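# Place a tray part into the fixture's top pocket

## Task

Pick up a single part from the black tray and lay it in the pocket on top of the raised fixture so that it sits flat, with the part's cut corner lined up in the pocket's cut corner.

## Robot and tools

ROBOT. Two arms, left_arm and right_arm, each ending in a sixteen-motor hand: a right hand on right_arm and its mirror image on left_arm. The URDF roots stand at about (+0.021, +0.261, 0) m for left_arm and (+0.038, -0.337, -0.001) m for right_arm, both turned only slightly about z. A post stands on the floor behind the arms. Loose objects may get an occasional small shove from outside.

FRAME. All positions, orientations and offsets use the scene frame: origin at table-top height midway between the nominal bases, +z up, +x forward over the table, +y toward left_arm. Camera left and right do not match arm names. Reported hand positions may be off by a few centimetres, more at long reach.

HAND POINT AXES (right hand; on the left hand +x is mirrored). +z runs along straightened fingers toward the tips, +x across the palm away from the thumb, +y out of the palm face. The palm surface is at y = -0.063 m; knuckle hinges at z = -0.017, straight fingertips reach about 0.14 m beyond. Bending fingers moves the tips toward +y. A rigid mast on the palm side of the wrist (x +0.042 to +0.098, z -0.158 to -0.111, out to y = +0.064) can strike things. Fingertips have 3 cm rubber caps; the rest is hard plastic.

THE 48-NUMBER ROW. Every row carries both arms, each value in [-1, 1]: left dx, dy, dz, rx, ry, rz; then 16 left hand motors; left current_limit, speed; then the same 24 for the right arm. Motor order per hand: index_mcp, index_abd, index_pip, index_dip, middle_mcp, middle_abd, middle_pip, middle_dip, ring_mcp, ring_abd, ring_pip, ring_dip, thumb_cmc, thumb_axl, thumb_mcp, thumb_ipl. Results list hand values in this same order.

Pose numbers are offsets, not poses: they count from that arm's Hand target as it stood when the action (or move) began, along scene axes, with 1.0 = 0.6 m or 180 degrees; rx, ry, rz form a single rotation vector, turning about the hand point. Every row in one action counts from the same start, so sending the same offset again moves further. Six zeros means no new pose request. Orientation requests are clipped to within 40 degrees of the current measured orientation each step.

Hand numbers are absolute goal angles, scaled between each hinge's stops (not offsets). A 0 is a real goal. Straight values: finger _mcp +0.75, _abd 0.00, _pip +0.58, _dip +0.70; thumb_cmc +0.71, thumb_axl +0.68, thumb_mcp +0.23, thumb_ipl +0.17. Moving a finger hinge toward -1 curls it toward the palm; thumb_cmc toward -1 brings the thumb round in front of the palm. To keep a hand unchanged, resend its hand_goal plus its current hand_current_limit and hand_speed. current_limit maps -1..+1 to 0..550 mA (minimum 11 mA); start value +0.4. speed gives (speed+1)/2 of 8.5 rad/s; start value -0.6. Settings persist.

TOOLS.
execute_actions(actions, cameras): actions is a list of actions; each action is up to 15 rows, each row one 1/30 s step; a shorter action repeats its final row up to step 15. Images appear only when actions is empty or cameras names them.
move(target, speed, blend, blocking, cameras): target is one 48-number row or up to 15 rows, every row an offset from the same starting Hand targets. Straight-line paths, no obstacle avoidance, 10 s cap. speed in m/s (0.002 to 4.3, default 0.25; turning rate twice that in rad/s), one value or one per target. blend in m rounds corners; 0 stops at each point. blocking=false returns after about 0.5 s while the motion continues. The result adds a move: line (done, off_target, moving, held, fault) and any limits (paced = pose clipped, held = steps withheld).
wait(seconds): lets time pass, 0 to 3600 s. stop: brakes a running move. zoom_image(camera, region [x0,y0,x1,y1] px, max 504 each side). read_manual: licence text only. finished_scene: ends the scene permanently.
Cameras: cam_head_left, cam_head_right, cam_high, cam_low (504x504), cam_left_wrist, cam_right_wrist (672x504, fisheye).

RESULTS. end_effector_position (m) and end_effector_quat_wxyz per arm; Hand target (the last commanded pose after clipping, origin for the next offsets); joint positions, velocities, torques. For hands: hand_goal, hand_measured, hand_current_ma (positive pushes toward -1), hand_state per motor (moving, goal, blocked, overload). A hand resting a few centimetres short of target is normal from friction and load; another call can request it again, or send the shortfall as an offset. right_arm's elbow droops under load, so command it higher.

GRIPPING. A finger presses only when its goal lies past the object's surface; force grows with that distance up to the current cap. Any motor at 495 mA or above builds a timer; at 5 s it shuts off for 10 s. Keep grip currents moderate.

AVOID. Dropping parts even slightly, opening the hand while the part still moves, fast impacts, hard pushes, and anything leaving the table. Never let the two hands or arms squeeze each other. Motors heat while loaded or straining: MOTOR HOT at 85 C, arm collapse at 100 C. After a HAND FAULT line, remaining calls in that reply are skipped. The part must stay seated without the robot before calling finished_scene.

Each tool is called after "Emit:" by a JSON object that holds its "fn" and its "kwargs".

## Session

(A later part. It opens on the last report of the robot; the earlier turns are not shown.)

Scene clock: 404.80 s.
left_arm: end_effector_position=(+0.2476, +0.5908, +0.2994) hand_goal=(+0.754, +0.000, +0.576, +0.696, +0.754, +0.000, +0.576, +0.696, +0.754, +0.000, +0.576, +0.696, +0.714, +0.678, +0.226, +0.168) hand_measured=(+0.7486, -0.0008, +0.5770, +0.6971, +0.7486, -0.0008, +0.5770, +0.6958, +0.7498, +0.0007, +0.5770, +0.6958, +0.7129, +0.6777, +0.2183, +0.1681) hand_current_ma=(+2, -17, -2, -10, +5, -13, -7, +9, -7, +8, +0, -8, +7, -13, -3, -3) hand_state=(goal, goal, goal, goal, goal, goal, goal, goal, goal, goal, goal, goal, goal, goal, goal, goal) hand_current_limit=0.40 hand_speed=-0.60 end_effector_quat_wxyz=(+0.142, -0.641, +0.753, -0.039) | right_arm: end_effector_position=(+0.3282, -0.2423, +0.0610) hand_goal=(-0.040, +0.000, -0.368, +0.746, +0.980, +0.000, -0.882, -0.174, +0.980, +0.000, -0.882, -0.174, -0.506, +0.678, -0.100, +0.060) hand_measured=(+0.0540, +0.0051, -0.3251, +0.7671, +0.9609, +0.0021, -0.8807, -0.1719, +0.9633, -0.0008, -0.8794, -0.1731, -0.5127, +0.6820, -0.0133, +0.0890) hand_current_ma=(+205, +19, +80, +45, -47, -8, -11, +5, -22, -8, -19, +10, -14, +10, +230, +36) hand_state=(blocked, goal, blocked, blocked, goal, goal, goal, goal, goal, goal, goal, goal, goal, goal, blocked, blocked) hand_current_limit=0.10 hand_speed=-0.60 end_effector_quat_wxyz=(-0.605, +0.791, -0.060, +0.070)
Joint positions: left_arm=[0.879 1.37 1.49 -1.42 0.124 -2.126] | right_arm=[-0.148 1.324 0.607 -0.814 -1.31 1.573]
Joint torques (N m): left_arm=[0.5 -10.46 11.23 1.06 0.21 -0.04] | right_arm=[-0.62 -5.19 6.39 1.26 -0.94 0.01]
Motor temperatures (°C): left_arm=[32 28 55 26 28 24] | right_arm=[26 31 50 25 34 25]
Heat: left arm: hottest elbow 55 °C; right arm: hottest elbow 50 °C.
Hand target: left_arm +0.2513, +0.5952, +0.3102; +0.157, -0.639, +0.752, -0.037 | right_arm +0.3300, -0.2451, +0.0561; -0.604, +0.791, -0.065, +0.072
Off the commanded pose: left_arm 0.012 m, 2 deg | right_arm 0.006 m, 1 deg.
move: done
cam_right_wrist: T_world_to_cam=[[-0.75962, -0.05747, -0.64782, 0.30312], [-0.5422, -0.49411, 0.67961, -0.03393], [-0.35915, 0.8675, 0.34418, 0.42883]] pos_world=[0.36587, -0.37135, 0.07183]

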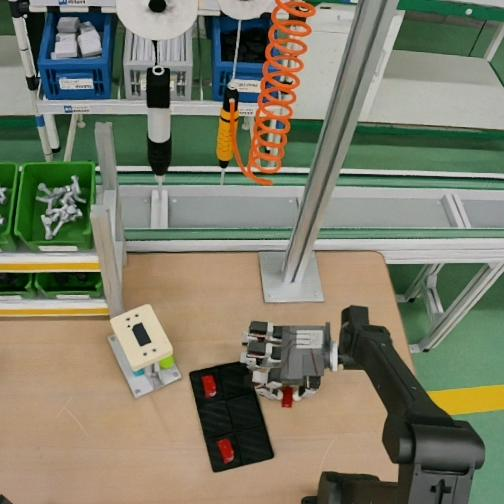

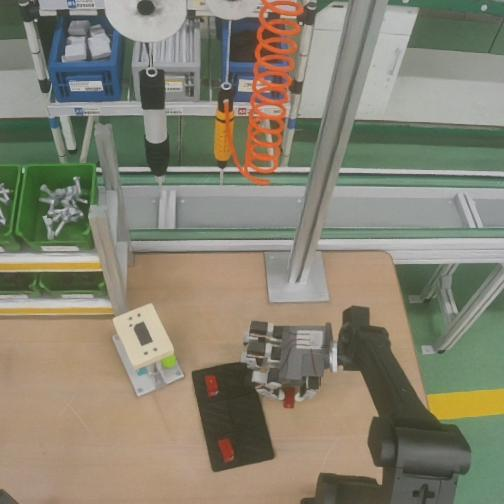

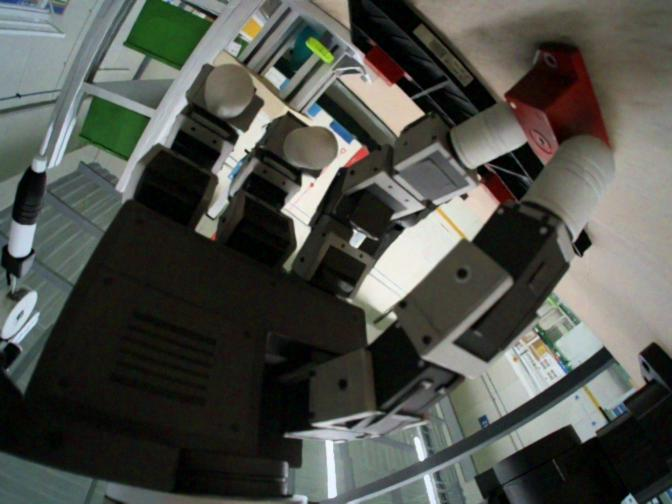

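Emit:
{"fn": "move", "kwargs": {"target": [0,0,0,0,0,0,0.754,0,0.576,0.696,0.754,0,0.576,0.696,0.754,0,0.576,0.696,0.714,0.678,0.226,0.168,0.4,-0.6,0.0,0.0,-0.006,0,0,0,-0.04,0,-0.368,0.745,0.98,0,-0.883,-0.174,0.98,0,-0.883,-0.174,-0.506,0.678,-0.10,0.0595,0.1,-0.6], "speed": 0.02, "cameras": ["cam_head_left","cam_head_right","cam_right_wrist"]}}

Emit:
{"fn": "zoom_image", "kwargs": {"camera": "cam_right_wrist", "region": [430, 0, 672, 220]}}

Emit:
{"fn": "zoom_image", "kwargs": {"camera": "cam_head_left", "region": [240, 340, 340, 440]}}

Scene clock: 409.57 s.
left_arm: end_effector_position=(+0.2476, +0.5908, +0.2994) hand_goal=(+0.754, +0.000, +0.576, +0.696, +0.754, +0.000, +0.576, +0.696, +0.754, +0.000, +0.576, +0.696, +0.714, +0.678, +0.226, +0.168) hand_measured=(+0.7486, +0.0007, +0.5770, +0.6945, +0.7498, +0.0007, +0.5770, +0.6958, +0.7486, +0.0007, +0.5770, +0.6958, +0.7142, +0.6777, +0.2183, +0.1681) hand_current_ma=(-4, +4, -7, -14, +12, -10, -5, -5, -7, +3, -3, -11, +24, +10, +7, +10) hand_state=(goal, goal, goal, goal, goal, goal, goal, goal, goal, goal, goal, goal, goal, goal, goal, goal) hand_current_limit=0.40 hand_speed=-0.60 end_effector_quat_wxyz=(+0.142, -0.641, +0.753, -0.039) | right_arm: end_effector_position=(+0.3287, -0.2420, +0.0600) hand_goal=(-0.040, +0.000, -0.368, +0.746, +0.980, +0.000, -0.882, -0.174, +0.980, +0.000, -0.882, -0.174, -0.506, +0.678, -0.100, +0.060) hand_measured=(+0.0540, +0.0051, -0.3328, +0.7608, +0.9609, +0.0007, -0.8807, -0.1731, +0.9621, +0.0007, -0.8794, -0.1731, -0.5102, +0.6820, -0.0123, +0.0967) hand_current_ma=(+219, -4, +45, +19, -32, +5, -5, -3, -21, -13, +9, +5, -4, +20, +235, +90) hand_state=(blocked, goal, blocked, goal, goal, goal, goal, goal, goal, goal, goal, goal, goal, goal, blocked, blocked) hand_current_limit=0.10 hand_speed=-0.60 end_effector_quat_wxyz=(-0.606, +0.790, -0.062, +0.070)
Joint positions: left_arm=[0.879 1.37 1.49 -1.42 0.124 -2.126] | right_arm=[-0.148 1.328 0.605 -0.803 -1.312 1.581]
Joint torques (N m): left_arm=[0.79 -10.46 11.04 1.07 0.2 -0.07] | right_arm=[-0.73 -4.72 6.17 1.2 -0.85 -0.01]
Motor temperatures (°C): left_arm=[32 28 55 26 28 24] | right_arm=[26 31 49 25 34 25]
Heat: left arm: hottest elbow 55 °C; right arm: hottest elbow 49 °C.
Hand target: left_arm +0.2513, +0.5952, +0.3102; +0.157, -0.639, +0.752, -0.037 | right_arm +0.3301, -0.2451, +0.0525; -0.605, +0.791, -0.065, +0.072
Off the commanded pose: left_arm 0.012 m, 2 deg | right_arm 0.008 m, 0 deg.
move: done
cam_right_wrist: T_world_to_cam=[[-0.76048, -0.05413, -0.6471, 0.30396], [-0.54234, -0.49511, 0.67878, -0.03298], [-0.35713, 0.86714, 0.34716, 0.42816]] pos_world=[0.36618, -0.37115, 0.07044]

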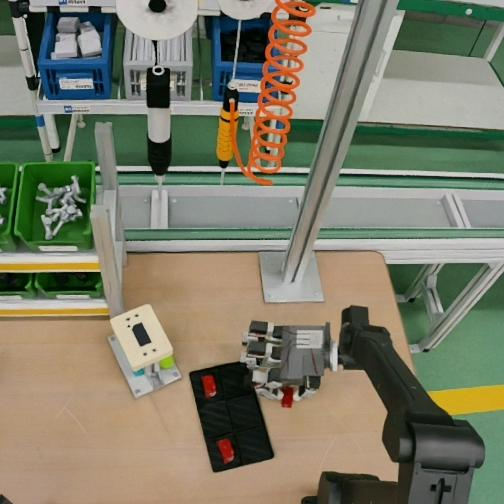

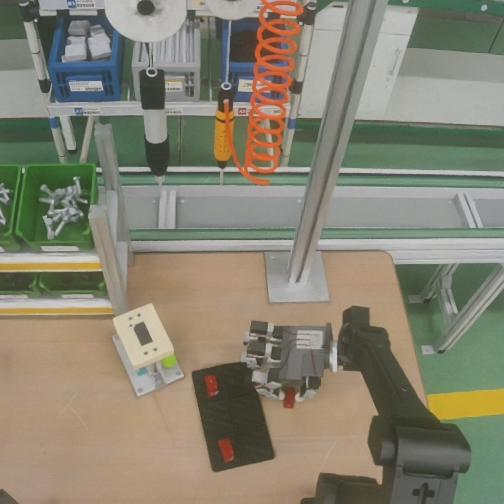

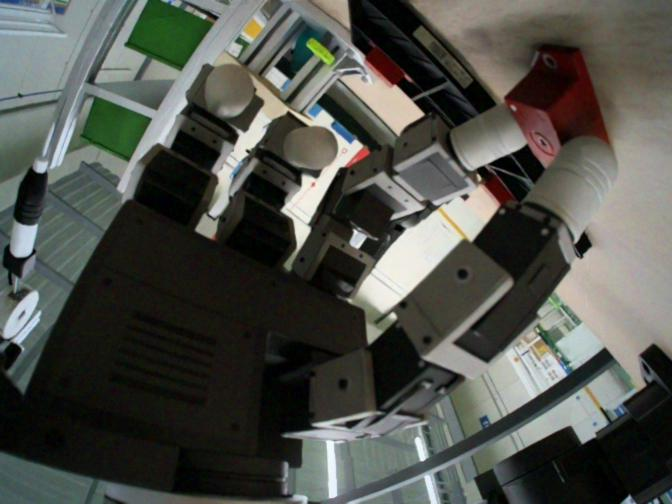

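Scaled by 2.083 from the camera's image (finer frame: 960x720).

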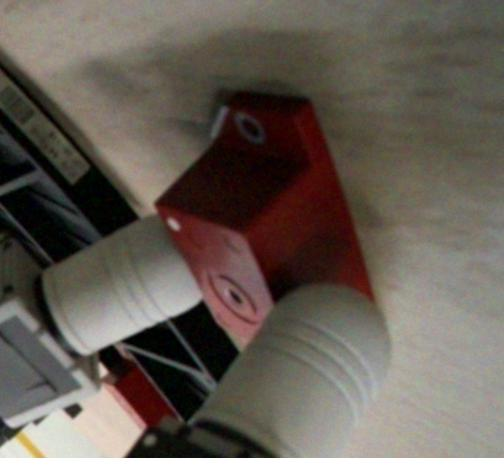

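Scaled by 5.040 from the camera's image (finer frame: 720x720).

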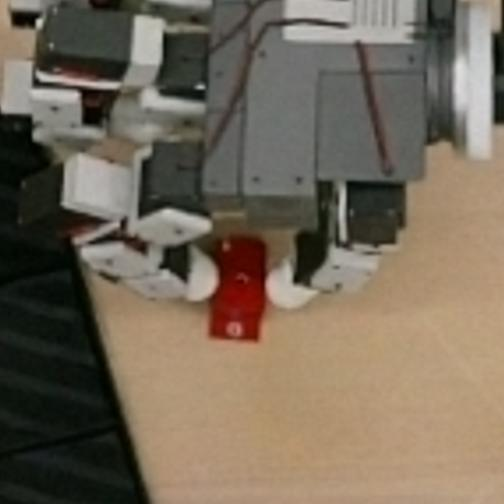

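Emit:
{"fn": "move", "kwargs": {"target": [0,0,0,0,0,0,0.754,0,0.576,0.696,0.754,0,0.576,0.696,0.754,0,0.576,0.696,0.714,0.678,0.226,0.168,0.4,-0.6,0.0,0.0,0.008,0,0,0,0.142,0,-0.368,0.745,0.98,0,-0.883,-0.174,0.98,0,-0.883,-0.174,-0.506,0.678,0.06,0.0595,0.1,-0.94], "speed": 0.02, "cameras": ["cam_head_left","cam_head_right","cam_right_wrist"]}}

Emit:
{"fn": "zoom_image", "kwargs": {"camera": "cam_right_wrist", "region": [430, 0, 672, 220]}}

Emit:
{"fn": "zoom_image", "kwargs": {"camera": "cam_head_left", "region": [240, 340, 340, 440]}}

Scene clock: 419.87 s.
left_arm: end_effector_position=(+0.2476, +0.5908, +0.2994) hand_goal=(+0.754, +0.000, +0.576, +0.696, +0.754, +0.000, +0.576, +0.696, +0.754, +0.000, +0.576, +0.696, +0.714, +0.678, +0.226, +0.168) hand_measured=(+0.7486, +0.0007, +0.5770, +0.6958, +0.7486, +0.0007, +0.5770, +0.6971, +0.7486, +0.0007, +0.5757, +0.6958, +0.7154, +0.6777, +0.2193, +0.1681) hand_current_ma=(+4, +11, -10, -6, +23, -21, -16, +3, +3, +13, +4, -3, +3, +26, +3, -4) hand_state=(goal, goal, goal, goal, goal, goal, goal, goal, goal, goal, goal, goal, goal, goal, goal, goal) hand_current_limit=0.40 hand_speed=-0.60 end_effector_quat_wxyz=(+0.142, -0.641, +0.753, -0.039) | right_arm: end_effector_position=(+0.3287, -0.2423, +0.0597) hand_goal=(+0.142, +0.000, -0.368, +0.746, +0.980, +0.000, -0.882, -0.174, +0.980, +0.000, -0.882, -0.174, -0.506, +0.678, +0.060, +0.060) hand_measured=(+0.1288, +0.0036, -0.3584, +0.7518, +0.9609, +0.0007, -0.8807, -0.1731, +0.9633, +0.0007, -0.8794, -0.1731, -0.5102, +0.6820, +0.0570, +0.0643) hand_current_ma=(-6, -7, +25, +2, -31, -5, -4, +10, -29, +2, -10, +3, +6, +12, -3, +5) hand_state=(goal, goal, goal, goal, goal, goal, goal, goal, goal, goal, goal, goal, goal, goal, goal, goal) hand_current_limit=0.10 hand_speed=-0.94 end_effector_quat_wxyz=(-0.605, +0.791, -0.062, +0.070)
Joint positions: left_arm=[0.879 1.37 1.49 -1.42 0.124 -2.126] | right_arm=[-0.148 1.328 0.605 -0.803 -1.31 1.581]
Joint torques (N m): left_arm=[0.26 -9.99 11.18 1.14 0.19 -0.04] | right_arm=[-0.79 -5.89 6.64 0.7 -0.94 -0.04]
Motor temperatures (°C): left_arm=[31 28 55 26 28 24] | right_arm=[26 31 46 25 34 25]
Heat: left arm: hottest elbow 55 °C; right arm: hottest elbow 46 °C.
Hand target: left_arm +0.2513, +0.5952, +0.3102; +0.157, -0.639, +0.752, -0.037 | right_arm +0.3301, -0.2451, +0.0573; -0.604, +0.791, -0.065, +0.072
Off the commanded pose: left_arm 0.012 m, 2 deg | right_arm 0.004 m, 0 deg.
move: done
cam_right_wrist: T_world_to_cam=[[-0.7607, -0.0554, -0.64673, 0.30346], [-0.54221, -0.49351, 0.68004, -0.03254], [-0.35684, 0.86798, 0.34537, 0.4287]] pos_world=[0.36618, -0.37135, 0.07033]

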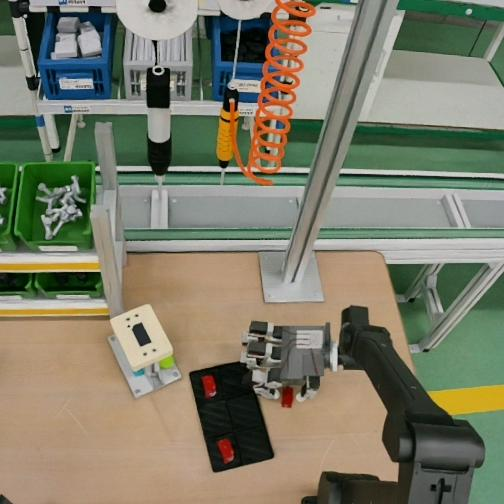

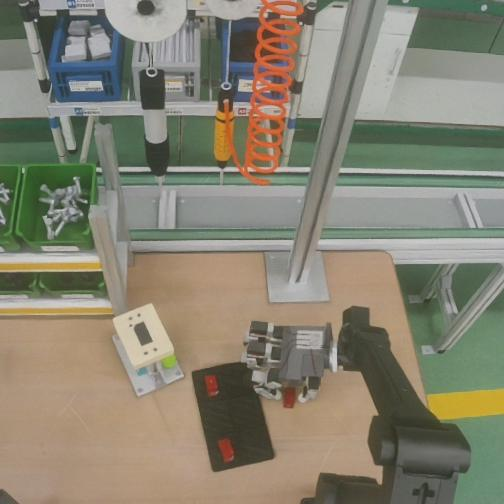

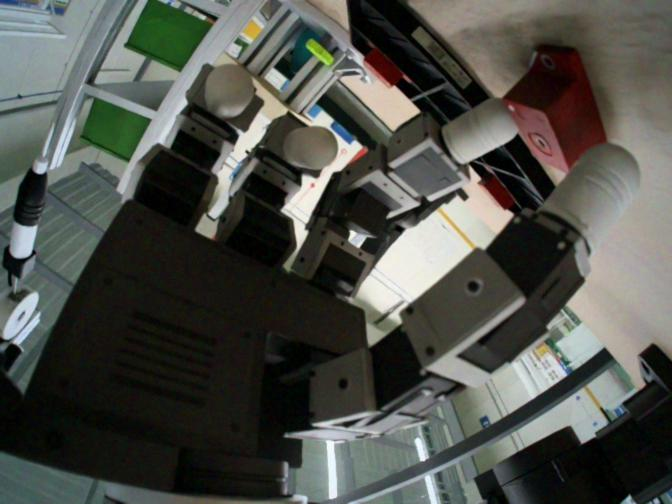

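Scaled by 2.083 from the camera's image (finer frame: 960x720).

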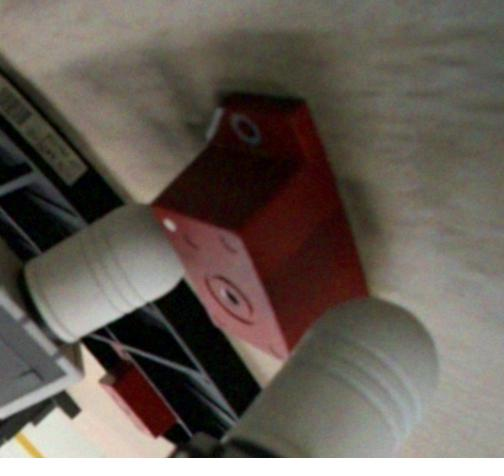

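Scaled by 5.040 from the camera's image (finer frame: 720x720).

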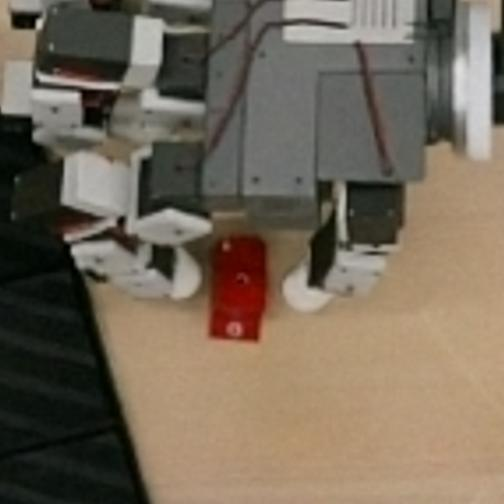

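Emit:
{"fn": "move", "kwargs": {"target": [0,0,0,0,0,0,0.754,0,0.576,0.696,0.754,0,0.576,0.696,0.754,0,0.576,0.696,0.714,0.678,0.226,0.168,0.4,-0.6,-0.03,0.0057,0.0173,-0.0307,-0.1638,0,0.142,0,-0.368,0.745,0.98,0,-0.883,-0.174,0.98,0,-0.883,-0.174,-0.506,0.678,0.06,0.0595,0.1,-0.94], "speed": 0.15, "cameras": ["cam_head_left","cam_head_right","cam_right_wrist"]}}

Emit:
{"fn": "zoom_image", "kwargs": {"camera": "cam_right_wrist", "region": [430, 0, 672, 220]}}

Emit:
{"fn": "zoom_image", "kwargs": {"camera": "cam_head_left", "region": [240, 340, 340, 440]}}

Scene clock: 425.63 s.
left_arm: end_effector_position=(+0.2476, +0.5908, +0.2994) hand_goal=(+0.754, +0.000, +0.576, +0.696, +0.754, +0.000, +0.576, +0.696, +0.754, +0.000, +0.576, +0.696, +0.714, +0.678, +0.226, +0.168) hand_measured=(+0.7486, +0.0007, +0.5770, +0.6945, +0.7474, -0.0008, +0.5770, +0.6971, +0.7486, +0.0007, +0.5770, +0.6971, +0.7142, +0.6777, +0.2193, +0.1672) hand_current_ma=(+5, +0, +8, -11, +19, +0, -5, -5, -14, +0, -13, +3, -12, +6, -16, +11) hand_state=(goal, goal, goal, goal, goal, goal, goal, goal, goal, goal, goal, goal, goal, goal, goal, goal) hand_current_limit=0.40 hand_speed=-0.60 end_effector_quat_wxyz=(+0.142, -0.641, +0.753, -0.039) | right_arm: end_effector_position=(+0.3086, -0.2386, +0.0639) hand_goal=(+0.142, +0.000, -0.368, +0.746, +0.980, +0.000, -0.882, -0.174, +0.980, +0.000, -0.882, -0.174, -0.506, +0.678, +0.060, +0.060) hand_measured=(+0.1288, +0.0051, -0.3584, +0.7518, +0.9609, +0.0007, -0.8807, -0.1731, +0.9633, +0.0007, -0.8807, -0.1731, -0.4977, +0.6820, +0.0560, +0.0643) hand_current_ma=(-22, -5, +15, +18, -27, -9, -14, +20, -20, -7, -10, -14, -5, +1, -7, +10) hand_state=(goal, goal, goal, goal, goal, goal, goal, goal, goal, goal, goal, goal, goal, goal, goal, goal) hand_current_limit=0.10 hand_speed=-0.94 end_effector_quat_wxyz=(-0.566, +0.775, +0.095, +0.264)
Joint positions: left_arm=[0.879 1.37 1.49 -1.42 0.124 -2.126] | right_arm=[-0.149 0.963 0.312 -0.389 -1.313 1.558]
Joint torques (N m): left_arm=[0.21 -10.52 11.15 1.07 0.19 -0.04] | right_arm=[-0.85 -2.78 7.76 1.83 -0.85 0.04]
Motor temperatures (°C): left_arm=[31 28 55 26 28 24] | right_arm=[26 31 45 25 34 25]
Heat: left arm: hottest elbow 55 °C; right arm: hottest elbow 45 °C.
Hand target: left_arm +0.2513, +0.5952, +0.3102; +0.157, -0.639, +0.752, -0.037 | right_arm +0.3120, -0.2416, +0.0676; -0.563, +0.774, +0.095, +0.273
Off the commanded pose: left_arm 0.012 m, 2 deg | right_arm 0.006 m, 1 deg.
move: done
cam_right_wrist: T_world_to_cam=[[-0.35991, -0.1314, -0.92369, 0.167], [-0.80941, -0.44843, 0.37917, 0.06781], [-0.46403, 0.88411, 0.05503, 0.47234]] pos_world=[0.33417, -0.36524, 0.10255]

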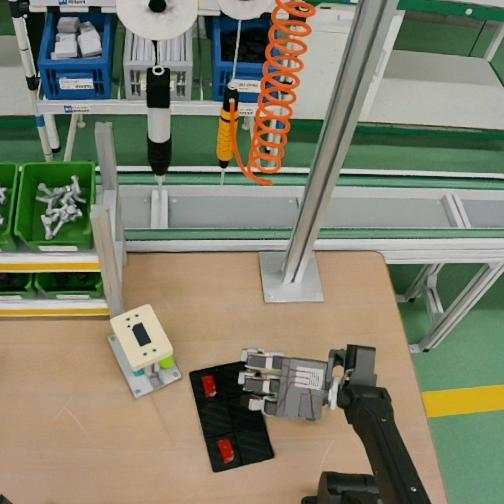

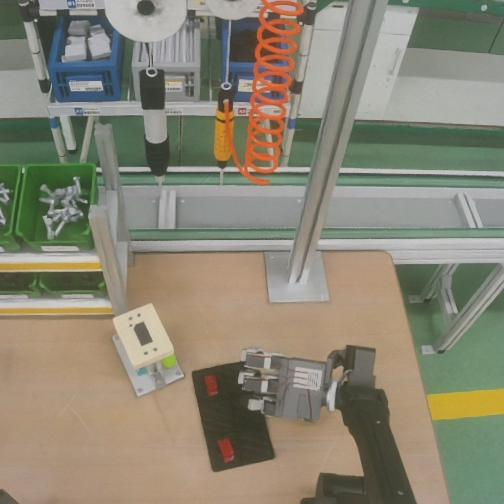

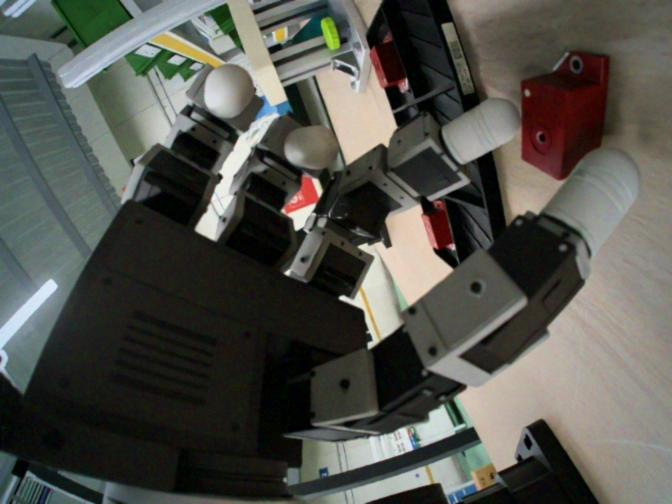

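Scaled by 2.083 from the camera's image (finer frame: 960x720).

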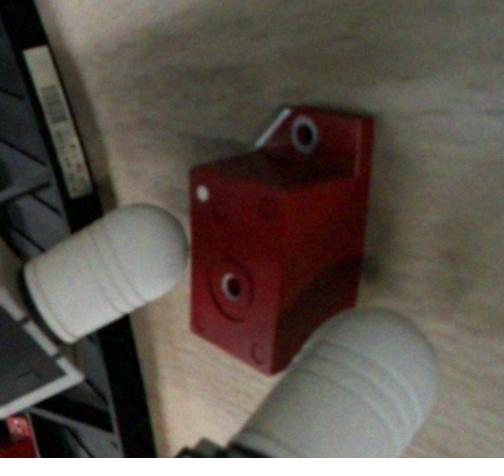

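Scaled by 5.040 from the camera's image (finer frame: 720x720).

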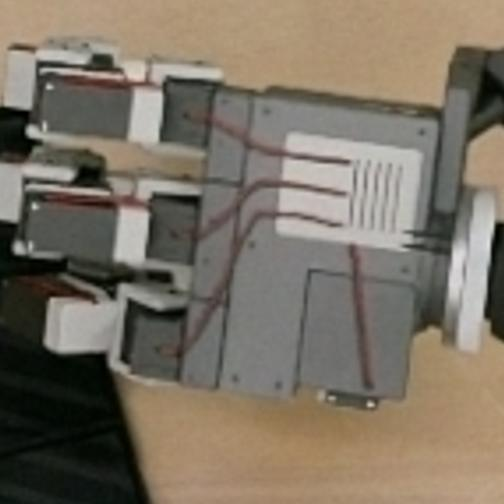

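Emit:
{"fn": "move", "kwargs": {"target": [0,0,0,0,0,0,0.754,0,0.576,0.696,0.754,0,0.576,0.696,0.754,0,0.576,0.696,0.714,0.678,0.226,0.168,0.4,-0.6,0.006,-0.001,0.009,0,0,0,0.142,0,-0.368,0.745,0.98,0,-0.883,-0.174,0.98,0,-0.883,-0.174,-0.506,0.678,0.06,0.0595,0.1,-0.94], "speed": 0.05, "cameras": ["cam_right_wrist","cam_high"]}}

Emit:
{"fn": "zoom_image", "kwargs": {"camera": "cam_high", "region": [250, 80, 370, 200]}}

Scene clock: 430.13 s.
left_arm: end_effector_position=(+0.2476, +0.5908, +0.2994) hand_goal=(+0.754, +0.000, +0.576, +0.696, +0.754, +0.000, +0.576, +0.696, +0.754, +0.000, +0.576, +0.696, +0.714, +0.678, +0.226, +0.168) hand_measured=(+0.7486, -0.0008, +0.5770, +0.6958, +0.7498, +0.0007, +0.5770, +0.6958, +0.7486, +0.0007, +0.5770, +0.6958, +0.7142, +0.6777, +0.2193, +0.1681) hand_current_ma=(+9, -9, -2, -4, +19, -13, +20, +2, -11, +8, +17, +11, +10, -5, +7, +4) hand_state=(goal, goal, goal, goal, goal, goal, goal, goal, goal, goal, goal, goal, goal, goal, goal, goal) hand_current_limit=0.40 hand_speed=-0.60 end_effector_quat_wxyz=(+0.142, -0.641, +0.753, -0.039) | right_arm: end_effector_position=(+0.3084, -0.2385, +0.0644) hand_goal=(+0.142, +0.000, -0.368, +0.746, +0.980, +0.000, -0.882, -0.174, +0.980, +0.000, -0.882, -0.174, -0.506, +0.678, +0.060, +0.060) hand_measured=(+0.1276, +0.0051, -0.3584, +0.7506, +0.9609, +0.0007, -0.8820, -0.1719, +0.9633, -0.0008, -0.8807, -0.1731, -0.4989, +0.6820, +0.0560, +0.0652) hand_current_ma=(-11, -14, +13, -9, -18, -6, -23, +5, -16, -3, -7, +11, +1, +7, -4, -7) hand_state=(goal, goal, goal, goal, goal, goal, goal, goal, goal, goal, goal, goal, goal, goal, goal, goal) hand_current_limit=0.10 hand_speed=-0.94 end_effector_quat_wxyz=(-0.566, +0.775, +0.094, +0.264)
Joint positions: left_arm=[0.879 1.37 1.49 -1.42 0.124 -2.126] | right_arm=[-0.149 0.96 0.312 -0.389 -1.313 1.563]
Joint torques (N m): left_arm=[0.62 -10.34 11.07 1.2 0.2 -0.05] | right_arm=[-0.91 -2.9 9.02 1.4 -0.81 0.04]
Motor temperatures (°C): left_arm=[31 28 55 26 28 24] | right_arm=[26 31 44 25 34 25]
Heat: left arm: hottest elbow 55 °C; right arm: hottest elbow 44 °C.
Hand target: left_arm +0.2513, +0.5952, +0.3102; +0.157, -0.639, +0.752, -0.037 | right_arm +0.3156, -0.2422, +0.0731; -0.563, +0.774, +0.095, +0.274
Off the commanded pose: left_arm 0.012 m, 2 deg | right_arm 0.012 m, 1 deg.
move: off_target (right_arm)
cam_right_wrist: T_world_to_cam=[[-0.36184, -0.13005, -0.92313, 0.16826], [-0.80919, -0.44789, 0.38028, 0.06746], [-0.46292, 0.88458, 0.05683, 0.47179]] pos_world=[0.33387, -0.36524, 0.10286]
Images, in order (width x height): cam_high 504x504, cam_right_wrist 672x504.

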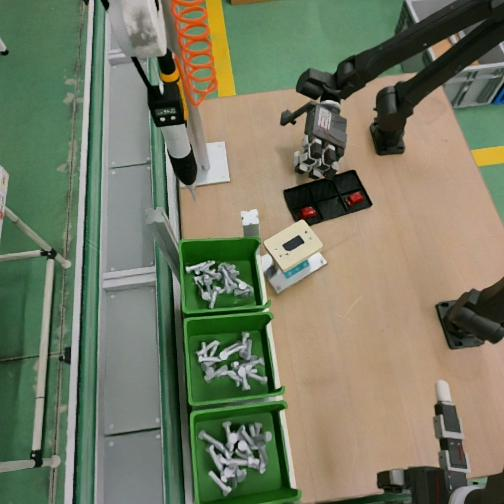

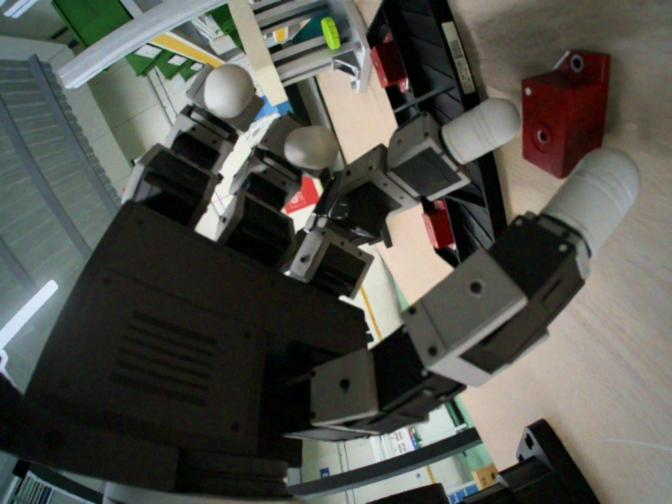

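Scaled by 4.200 from the camera's image (finer frame: 720x720).

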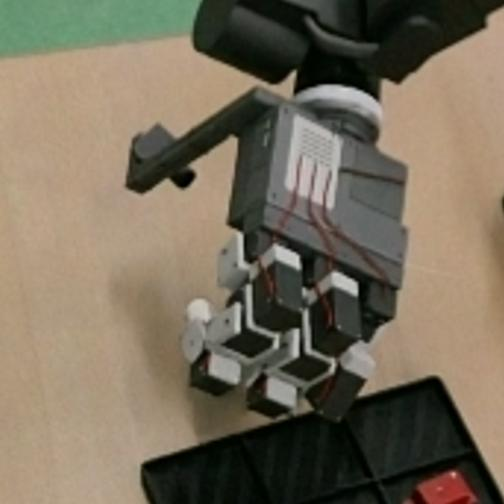

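Emit:
{"fn": "move", "kwargs": {"target": [0,0,0,0,0,0,0.754,0,0.576,0.696,0.754,0,0.576,0.696,0.754,0,0.576,0.696,0.714,0.678,0.226,0.168,0.4,-0.6,0.006,0.0,0.009,0,0,0,0.142,0,-0.368,0.745,0.98,0,-0.883,-0.174,0.98,0,-0.883,-0.174,-0.506,0.678,0.06,0.0595,0.1,-0.94], "speed": 0.1, "cameras": ["cam_right_wrist"]}}

Emit:
{"fn": "zoom_image", "kwargs": {"camera": "cam_right_wrist", "region": [430, 0, 672, 220]}}

Scene clock: 432.73 s.
left_arm: end_effector_position=(+0.2476, +0.5908, +0.2994) hand_goal=(+0.754, +0.000, +0.576, +0.696, +0.754, +0.000, +0.576, +0.696, +0.754, +0.000, +0.576, +0.696, +0.714, +0.678, +0.226, +0.168) hand_measured=(+0.7486, +0.0007, +0.5770, +0.6958, +0.7486, -0.0008, +0.5770, +0.6958, +0.7498, -0.0008, +0.5770, +0.6971, +0.7142, +0.6777, +0.2193, +0.1672) hand_current_ma=(+13, -6, -3, +3, +6, +0, -12, -6, +5, +8, -9, -1, -6, -14, -22, -5) hand_state=(goal, goal, goal, goal, goal, goal, goal, goal, goal, goal, goal, goal, goal, goal, goal, goal) hand_current_limit=0.40 hand_speed=-0.60 end_effector_quat_wxyz=(+0.142, -0.641, +0.753, -0.039) | right_arm: end_effector_position=(+0.3077, -0.2385, +0.0647) hand_goal=(+0.142, +0.000, -0.368, +0.746, +0.980, +0.000, -0.882, -0.174, +0.980, +0.000, -0.882, -0.174, -0.506, +0.678, +0.060, +0.060) hand_measured=(+0.1288, +0.0051, -0.3584, +0.7518, +0.9609, +0.0021, -0.8807, -0.1731, +0.9633, -0.0008, -0.8807, -0.1731, -0.4989, +0.6820, +0.0570, +0.0652) hand_current_ma=(-3, -9, +5, +13, -25, -3, -23, -3, -16, -4, -16, +14, +16, -9, +12, +14) hand_state=(goal, goal, goal, goal, goal, goal, goal, goal, goal, goal, goal, goal, goal, goal, goal, goal) hand_current_limit=0.10 hand_speed=-0.94 end_effector_quat_wxyz=(-0.567, +0.776, +0.090, +0.261)
Joint positions: left_arm=[0.879 1.37 1.49 -1.42 0.124 -2.126] | right_arm=[-0.149 0.957 0.312 -0.389 -1.311 1.575]
Joint torques (N m): left_arm=[0.79 -10.4 11.26 1.16 0.19 -0.04] | right_arm=[-0.38 -2.61 10.24 1.11 -0.81 0.04]
Motor temperatures (°C): left_arm=[31 28 55 26 28 24] | right_arm=[26 31 44 25 34 25]
Heat: left arm: hottest elbow 55 °C; right arm: hottest elbow 44 °C.
Hand target: left_arm +0.2513, +0.5952, +0.3102; +0.157, -0.639, +0.752, -0.037 | right_arm +0.3192, -0.2422, +0.0784; -0.563, +0.774, +0.095, +0.274
Off the commanded pose: left_arm 0.012 m, 2 deg | right_arm 0.018 m, 2 deg.
move: off_target (right_arm)
cam_right_wrist: T_world_to_cam=[[-0.36984, -0.12712, -0.92036, 0.17125], [-0.80762, -0.44574, 0.3861, 0.06651], [-0.45932, 0.88609, 0.06219, 0.47032]] pos_world=[0.33308, -0.36533, 0.10268]

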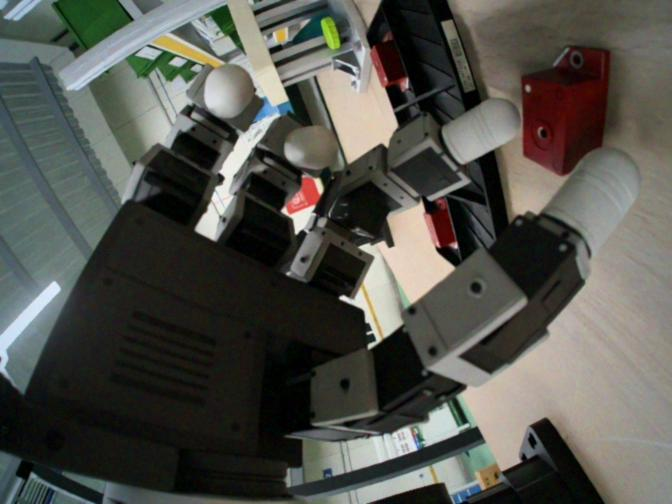

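Scaled by 2.083 from the camera's image (finer frame: 960x720).

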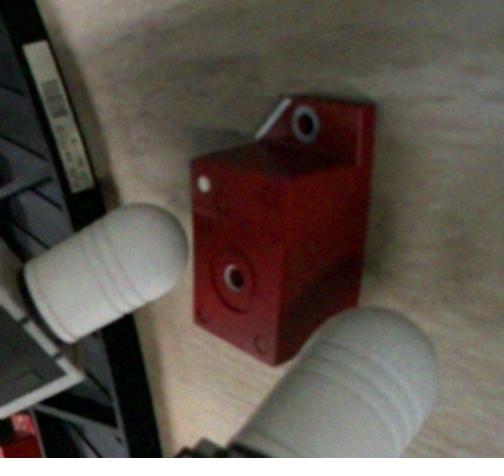

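Emit:
{"fn": "move", "kwargs": {"target": [0,0,0,0,0,0,0.754,0,0.576,0.696,0.754,0,0.576,0.696,0.754,0,0.576,0.696,0.714,0.678,0.226,0.168,0.4,-0.6,0.0,0.002,0.04,0,0,0,0.142,0,-0.368,0.745,0.98,0,-0.883,-0.174,0.98,0,-0.883,-0.174,-0.506,0.678,0.06,0.0595,0.1,-0.94], "speed": 0.1, "cameras": []}}

Scene clock: 435.63 s.
left_arm: end_effector_position=(+0.2476, +0.5908, +0.2994) hand_goal=(+0.754, +0.000, +0.576, +0.696, +0.754, +0.000, +0.576, +0.696, +0.754, +0.000, +0.576, +0.696, +0.714, +0.678, +0.226, +0.168) hand_measured=(+0.7474, -0.0008, +0.5757, +0.6958, +0.7486, +0.0007, +0.5782, +0.6958, +0.7498, +0.0007, +0.5770, +0.6958, +0.7142, +0.6767, +0.2193, +0.1681) hand_current_ma=(+19, -2, -1, -6, +5, +4, -3, +12, +10, +11, +16, -3, -26, +8, -23, -3) hand_state=(goal, goal, goal, goal, goal, goal, goal, goal, goal, goal, goal, goal, goal, goal, goal, goal) hand_current_limit=0.40 hand_speed=-0.60 end_effector_quat_wxyz=(+0.142, -0.641, +0.753, -0.039) | right_arm: end_effector_position=(+0.3047, -0.2383, +0.0839) hand_goal=(+0.142, +0.000, -0.368, +0.746, +0.980, +0.000, -0.882, -0.174, +0.980, +0.000, -0.882, -0.174, -0.506, +0.678, +0.060, +0.060) hand_measured=(+0.1288, +0.0051, -0.3584, +0.7518, +0.9609, +0.0007, -0.8794, -0.1719, +0.9633, +0.0007, -0.8807, -0.1731, -0.4989, +0.6820, +0.0570, +0.0643) hand_current_ma=(-11, +6, +39, +16, -35, -3, -6, +12, -29, -11, -12, -6, +5, +0, -11, +9) hand_state=(goal, goal, goal, goal, goal, goal, goal, goal, goal, goal, goal, goal, goal, goal, goal, goal) hand_current_limit=0.10 hand_speed=-0.94 end_effector_quat_wxyz=(-0.568, +0.778, +0.081, +0.258)
Joint positions: left_arm=[0.879 1.37 1.49 -1.42 0.124 -2.126] | right_arm=[-0.149 0.884 0.341 -0.477 -1.307 1.606]
Joint torques (N m): left_arm=[0.67 -10.4 11.17 1.07 0.2 -0.04] | right_arm=[0.03 -2.08 11.74 1.06 -0.82 -0.06]
Motor temperatures (°C): left_arm=[31 28 55 26 28 24] | right_arm=[26 31 44 25 34 25]
Heat: left arm: hottest elbow 55 °C; right arm: hottest elbow 44 °C.
Hand target: left_arm +0.2513, +0.5952, +0.3102; +0.157, -0.639, +0.752, -0.037 | right_arm +0.3193, -0.2410, +0.1025; -0.563, +0.774, +0.095, +0.274
Off the commanded pose: left_arm 0.012 m, 2 deg | right_arm 0.024 m, 2 deg.
move: off_target (right_arm)

Emit:
{"fn": "move", "kwargs": {"target": [0,0,0,0,0,0,0.754,0,0.576,0.696,0.754,0,0.576,0.696,0.754,0,0.576,0.696,0.714,0.678,0.226,0.168,0.4,-0.6,0.0,0.0,-0.055,0,0,0,0.142,0,-0.368,0.745,0.98,0,-0.883,-0.174,0.98,0,-0.883,-0.174,-0.506,0.678,0.06,0.0595,0.1,-0.94], "speed": 0.1, "cameras": ["cam_right_wrist"]}}

Emit:
{"fn": "zoom_image", "kwargs": {"camera": "cam_right_wrist", "region": [430, 0, 672, 220]}}

Scene clock: 438.07 s.
left_arm: end_effector_position=(+0.2476, +0.5908, +0.2994) hand_goal=(+0.754, +0.000, +0.576, +0.696, +0.754, +0.000, +0.576, +0.696, +0.754, +0.000, +0.576, +0.696, +0.714, +0.678, +0.226, +0.168) hand_measured=(+0.7486, -0.0008, +0.5770, +0.6971, +0.7498, -0.0008, +0.5770, +0.6958, +0.7498, +0.0007, +0.5770, +0.6958, +0.7129, +0.6767, +0.2193, +0.1672) hand_current_ma=(+17, -12, -8, -7, +23, -23, +10, -8, +3, +12, -5, +0, -1, +0, -18, +5) hand_state=(goal, goal, goal, goal, goal, goal, goal, goal, goal, goal, goal, goal, goal, goal, goal, goal) hand_current_limit=0.40 hand_speed=-0.60 end_effector_quat_wxyz=(+0.142, -0.641, +0.753, -0.039) | right_arm: end_effector_position=(+0.3176, -0.2408, +0.0706) hand_goal=(+0.142, +0.000, -0.368, +0.746, +0.980, +0.000, -0.882, -0.174, +0.980, +0.000, -0.882, -0.174, -0.506, +0.678, +0.060, +0.060) hand_measured=(+0.1300, +0.0065, -0.3584, +0.7506, +0.9609, +0.0021, -0.8807, -0.1719, +0.9633, -0.0008, -0.8794, -0.1731, -0.4989, +0.6820, +0.0570, +0.0643) hand_current_ma=(+4, +10, +13, +4, -28, +24, -5, +8, -35, -13, -12, -3, +32, +3, +4, -4) hand_state=(goal, goal, goal, goal, goal, goal, goal, goal, goal, goal, goal, goal, goal, goal, goal, goal) hand_current_limit=0.10 hand_speed=-0.94 end_effector_quat_wxyz=(-0.563, +0.774, +0.096, +0.273)
Joint positions: left_arm=[0.879 1.37 1.49 -1.42 0.124 -2.126] | right_arm=[-0.149 0.961 0.324 -0.351 -1.307 1.595]
Joint torques (N m): left_arm=[0.5 -10.4 11.17 1.06 0.19 -0.03] | right_arm=[-0.15 -1.14 7.87 1.84 -0.83 -0.01]
Motor temperatures (°C): left_arm=[31 28 55 26 28 24] | right_arm=[26 31 44 25 33 25]
Heat: left arm: hottest elbow 55 °C; right arm: hottest elbow 44 °C.
Hand target: left_arm +0.2513, +0.5952, +0.3102; +0.157, -0.639, +0.752, -0.037 | right_arm +0.3192, -0.2410, +0.0694; -0.563, +0.774, +0.095, +0.273
Off the commanded pose: left_arm 0.012 m, 2 deg | right_arm 0.002 m, 0 deg.
move: done
cam_right_wrist: T_world_to_cam=[[-0.34625, -0.13012, -0.92907, 0.1724], [-0.82042, -0.43832, 0.36714, 0.0784], [-0.455, 0.88935, 0.04502, 0.47711]] pos_world=[0.3411, -0.36752, 0.10991]

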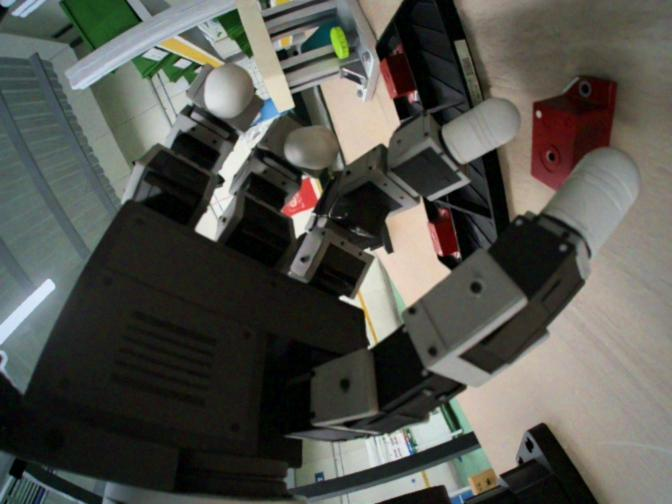

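Scaled by 2.083 from the camera's image (finer frame: 960x720).

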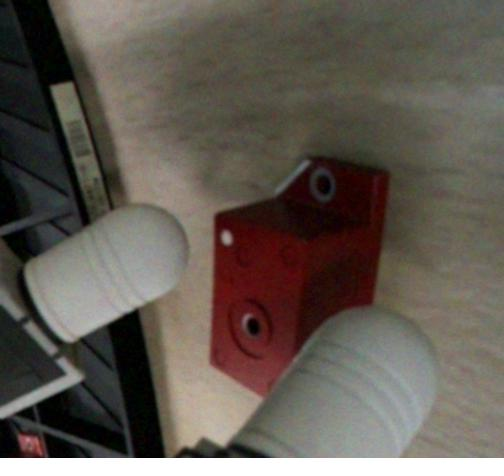

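Emit:
{"fn": "move", "kwargs": {"target": [0,0,0,0,0,0,0.754,0,0.576,0.696,0.754,0,0.576,0.696,0.754,0,0.576,0.696,0.714,0.678,0.226,0.168,0.4,-0.6,-0.0125,0.003,-0.0085,0,0,0,0.142,0,-0.368,0.745,0.98,0,-0.883,-0.174,0.98,0,-0.883,-0.174,-0.506,0.678,0.06,0.0595,0.1,-0.94], "speed": 0.05, "cameras": ["cam_right_wrist"]}}

Emit:
{"fn": "zoom_image", "kwargs": {"camera": "cam_right_wrist", "region": [430, 0, 672, 220]}}

Scene clock: 443.83 s.
left_arm: end_effector_position=(+0.2476, +0.5908, +0.2994) hand_goal=(+0.754, +0.000, +0.576, +0.696, +0.754, +0.000, +0.576, +0.696, +0.754, +0.000, +0.576, +0.696, +0.714, +0.678, +0.226, +0.168) hand_measured=(+0.7486, +0.0007, +0.5770, +0.6971, +0.7486, +0.0007, +0.5757, +0.6958, +0.7486, -0.0008, +0.5757, +0.6958, +0.7142, +0.6767, +0.2193, +0.1681) hand_current_ma=(-3, -23, -4, -29, +9, -11, +3, +5, -8, -5, -8, +14, +5, -11, -15, -3) hand_state=(goal, goal, goal, goal, goal, goal, goal, goal, goal, goal, goal, goal, goal, goal, goal, goal) hand_current_limit=0.40 hand_speed=-0.60 end_effector_quat_wxyz=(+0.142, -0.641, +0.753, -0.039) | right_arm: end_effector_position=(+0.3091, -0.2392, +0.0612) hand_goal=(+0.142, +0.000, -0.368, +0.746, +0.980, +0.000, -0.882, -0.174, +0.980, +0.000, -0.882, -0.174, -0.506, +0.678, +0.060, +0.060) hand_measured=(+0.1288, +0.0065, -0.3597, +0.7518, +0.9609, +0.0021, -0.8807, -0.1719, +0.9633, -0.0008, -0.8794, -0.1731, -0.4989, +0.6820, +0.0570, +0.0643) hand_current_ma=(+8, -2, +20, -4, -17, -1, -11, +4, -14, -1, +1, -7, +19, +23, +1, -26) hand_state=(goal, goal, goal, goal, goal, goal, goal, goal, goal, goal, goal, goal, goal, goal, goal, goal) hand_current_limit=0.10 hand_speed=-0.94 end_effector_quat_wxyz=(-0.564, +0.776, +0.091, +0.268)
Joint positions: left_arm=[0.879 1.37 1.49 -1.42 0.124 -2.126] | right_arm=[-0.149 0.961 0.297 -0.337 -1.307 1.596]
Joint torques (N m): left_arm=[0.73 -10.7 11.14 1.14 0.17 -0.03] | right_arm=[-0.15 -2.26 7.82 1.91 -0.8 -0.01]
Motor temperatures (°C): left_arm=[31 28 55 26 28 24] | right_arm=[26 31 43 25 33 25]
Heat: left arm: hottest elbow 55 °C; right arm: hottest elbow 43 °C.
Hand target: left_arm +0.2513, +0.5952, +0.3102; +0.157, -0.639, +0.752, -0.037 | right_arm +0.3117, -0.2392, +0.0643; -0.563, +0.774, +0.095, +0.274
Off the commanded pose: left_arm 0.012 m, 2 deg | right_arm 0.004 m, 1 deg.
move: done
cam_right_wrist: T_world_to_cam=[[-0.35876, -0.12751, -0.92468, 0.16524], [-0.81553, -0.43911, 0.37696, 0.07321], [-0.4541, 0.88934, 0.05355, 0.47151]] pos_world=[0.3331, -0.36612, 0.09995]

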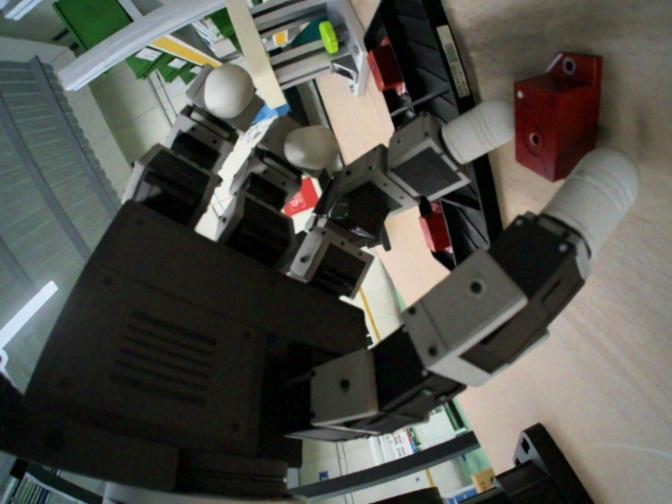

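Scaled by 2.083 from the camera's image (finer frame: 960x720).

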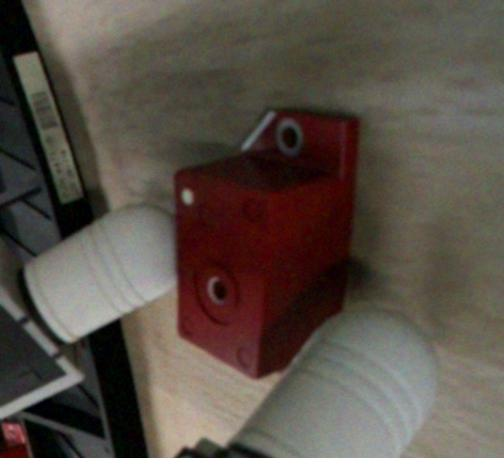

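Emit:
{"fn": "move", "kwargs": {"target": [[0,0,0,0,0,0,0.754,0,0.576,0.696,0.754,0,0.576,0.696,0.754,0,0.576,0.696,0.714,0.678,0.226,0.168,0.4,-0.6,0.0125,-0.001,0.065,0,0,0,0.142,0,-0.368,0.745,0.98,0,-0.883,-0.174,0.98,0,-0.883,-0.174,-0.506,0.678,0.06,0.0595,0.1,-0.94],[0,0,0,0,0,0,0.754,0,0.576,0.696,0.754,0,0.576,0.696,0.754,0,0.576,0.696,0.714,0.678,0.226,0.168,0.4,-0.6,0.001,-0.001,0.003,0,0,0,0.142,0,-0.368,0.745,0.98,0,-0.883,-0.174,0.98,0,-0.883,-0.174,-0.506,0.678,0.06,0.0595,0.1,-0.94]], "speed": 0.1, "cameras": ["cam_right_wrist"]}}

Emit:
{"fn": "zoom_image", "kwargs": {"camera": "cam_right_wrist", "region": [430, 0, 672, 220]}}

Scene clock: 449.17 s.
left_arm: end_effector_position=(+0.2476, +0.5908, +0.2994) hand_goal=(+0.754, +0.000, +0.576, +0.696, +0.754, +0.000, +0.576, +0.696, +0.754, +0.000, +0.576, +0.696, +0.714, +0.678, +0.226, +0.168) hand_measured=(+0.7474, -0.0008, +0.5770, +0.6958, +0.7486, -0.0008, +0.5757, +0.6958, +0.7486, +0.0007, +0.5770, +0.6958, +0.7142, +0.6777, +0.2183, +0.1672) hand_current_ma=(+13, +0, +3, -6, +9, +1, +8, +4, -4, -2, -4, +23, -5, +7, -16, -4) hand_state=(goal, goal, goal, goal, goal, goal, goal, goal, goal, goal, goal, goal, goal, goal, goal, goal) hand_current_limit=0.40 hand_speed=-0.60 end_effector_quat_wxyz=(+0.142, -0.641, +0.753, -0.039) | right_arm: end_effector_position=(+0.3096, -0.2395, +0.0663) hand_goal=(+0.142, +0.000, -0.368, +0.746, +0.980, +0.000, -0.882, -0.174, +0.980, +0.000, -0.882, -0.174, -0.506, +0.678, +0.060, +0.060) hand_measured=(+0.1288, +0.0051, -0.3584, +0.7518, +0.9609, +0.0021, -0.8807, -0.1719, +0.9633, +0.0007, -0.8794, -0.1731, -0.4989, +0.6820, +0.0570, +0.0643) hand_current_ma=(-8, -12, +24, +6, -28, -18, -10, +8, -38, -3, -3, +0, +14, +12, -2, +1) hand_state=(goal, goal, goal, goal, goal, goal, goal, goal, goal, goal, goal, goal, goal, goal, goal, goal) hand_current_limit=0.10 hand_speed=-0.94 end_effector_quat_wxyz=(-0.563, +0.775, +0.092, +0.271)
Joint positions: left_arm=[0.879 1.37 1.49 -1.42 0.124 -2.126] | right_arm=[-0.149 0.941 0.302 -0.352 -1.305 1.602]
Joint torques (N m): left_arm=[0.62 -10.46 11.18 1.14 0.2 -0.02] | right_arm=[-0.15 -0.67 7.98 2.04 -0.88 -0.08]
Motor temperatures (°C): left_arm=[31 28 55 26 28 24] | right_arm=[26 31 43 25 33 25]
Heat: left arm: hottest elbow 55 °C; right arm: hottest elbow 43 °C.
Hand target: left_arm +0.2513, +0.5952, +0.3102; +0.157, -0.639, +0.752, -0.037 | right_arm +0.3123, -0.2398, +0.0660; -0.563, +0.774, +0.095, +0.273
Off the commanded pose: left_arm 0.012 m, 2 deg | right_arm 0.003 m, 0 deg.
move: done
cam_right_wrist: T_world_to_cam=[[-0.35444, -0.12815, -0.92626, 0.16872], [-0.8183, -0.43685, 0.37356, 0.07329], [-0.45251, 0.89036, 0.04997, 0.47167]] pos_world=[0.3332, -0.36632, 0.10533]

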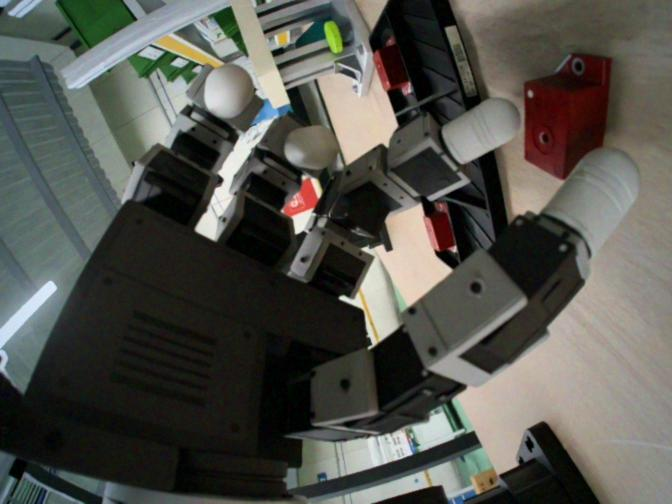

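Scaled by 2.083 from the camera's image (finer frame: 960x720).

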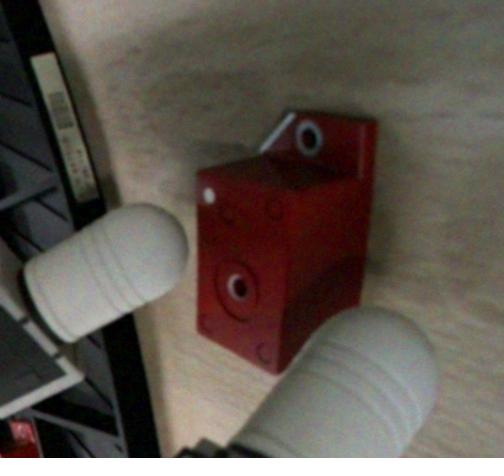

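Emit:
{"fn": "move", "kwargs": {"target": [[0,0,0,0,0,0,0.754,0,0.576,0.696,0.754,0,0.576,0.696,0.754,0,0.576,0.696,0.714,0.678,0.226,0.168,0.4,-0.6,0,0,0,0,0,0,-0.04,0,-0.368,0.745,0.98,0,-0.883,-0.174,0.98,0,-0.883,-0.174,-0.506,0.678,-0.10,0.0595,0.1,-0.94]], "speed": 0.1, "cameras": ["cam_right_wrist"]}}

Emit:
{"fn": "zoom_image", "kwargs": {"camera": "cam_right_wrist", "region": [430, 0, 672, 220]}}

Scene clock: 452.10 s.
left_arm: end_effector_position=(+0.2476, +0.5908, +0.2994) hand_goal=(+0.754, +0.000, +0.576, +0.696, +0.754, +0.000, +0.576, +0.696, +0.754, +0.000, +0.576, +0.696, +0.714, +0.678, +0.226, +0.168) hand_measured=(+0.7486, -0.0008, +0.5770, +0.6958, +0.7498, -0.0008, +0.5770, +0.6971, +0.7498, -0.0008, +0.5770, +0.6945, +0.7129, +0.6777, +0.2193, +0.1681) hand_current_ma=(-2, -4, -4, -13, +14, -6, -8, -12, -16, +3, -6, +15, -7, +9, -19, -8) hand_state=(goal, goal, goal, goal, goal, goal, goal, goal, goal, goal, goal, goal, goal, goal, goal, goal) hand_current_limit=0.40 hand_speed=-0.60 end_effector_quat_wxyz=(+0.142, -0.641, +0.753, -0.039) | right_arm: end_effector_position=(+0.3097, -0.2395, +0.0664) hand_goal=(-0.040, +0.000, -0.368, +0.746, +0.980, +0.000, -0.882, -0.174, +0.980, +0.000, -0.882, -0.174, -0.506, +0.678, -0.100, +0.060) hand_measured=(+0.0733, +0.0051, -0.3546, +0.7518, +0.9609, -0.0008, -0.8807, -0.1719, +0.9621, -0.0008, -0.8807, -0.1731, -0.4989, +0.6830, +0.0025, +0.0652) hand_current_ma=(+78, +0, +23, +12, -37, -14, -1, +18, -31, -19, -15, +7, +6, +9, +97, +9) hand_state=(moving, goal, moving, goal, goal, goal, goal, goal, goal, goal, goal, goal, goal, goal, moving, goal) hand_current_limit=0.10 hand_speed=-0.94 end_effector_quat_wxyz=(-0.563, +0.775, +0.092, +0.271)
Joint positions: left_arm=[0.879 1.37 1.49 -1.42 0.124 -2.126] | right_arm=[-0.149 0.941 0.302 -0.351 -1.305 1.602]
Joint torques (N m): left_arm=[0.38 -10.58 11.18 1.1 0.2 -0.06] | right_arm=[-0.15 -0.56 7.94 1.95 -0.92 -0.08]
Motor temperatures (°C): left_arm=[31 28 55 26 28 24] | right_arm=[26 30 43 25 33 25]
Heat: left arm: hottest elbow 55 °C; right arm: hottest elbow 43 °C.
Hand target: left_arm +0.2513, +0.5952, +0.3102; +0.157, -0.639, +0.752, -0.037 | right_arm +0.3123, -0.2398, +0.0661; -0.563, +0.774, +0.095, +0.273
Off the commanded pose: left_arm 0.012 m, 2 deg | right_arm 0.003 m, 0 deg.
move: done
cam_right_wrist: T_world_to_cam=[[-0.35406, -0.12819, -0.92639, 0.16863], [-0.81842, -0.4369, 0.37325, 0.07342], [-0.45259, 0.89033, 0.04977, 0.47175]] pos_world=[0.3333, -0.36632, 0.10533]

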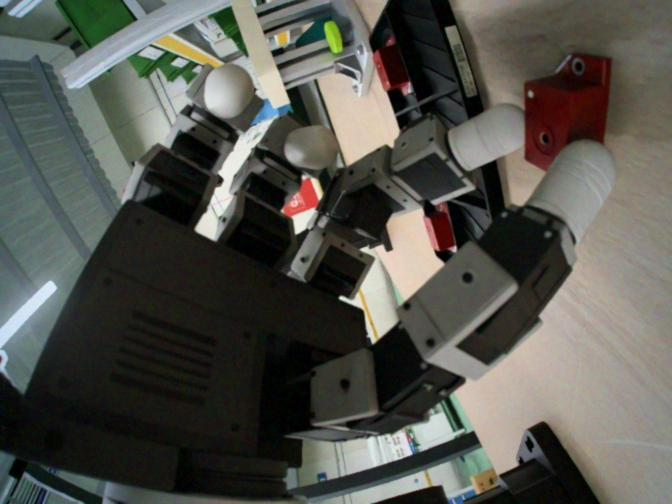

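Scaled by 2.083 from the camera's image (finer frame: 960x720).

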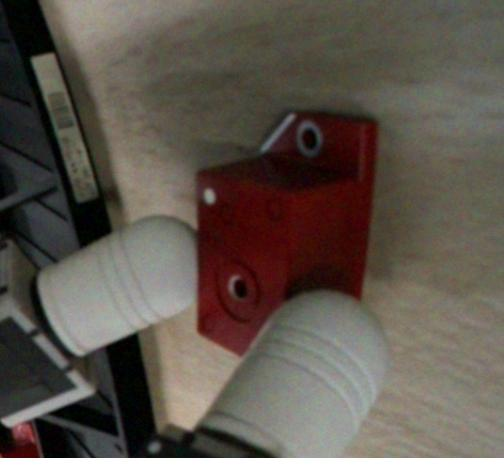

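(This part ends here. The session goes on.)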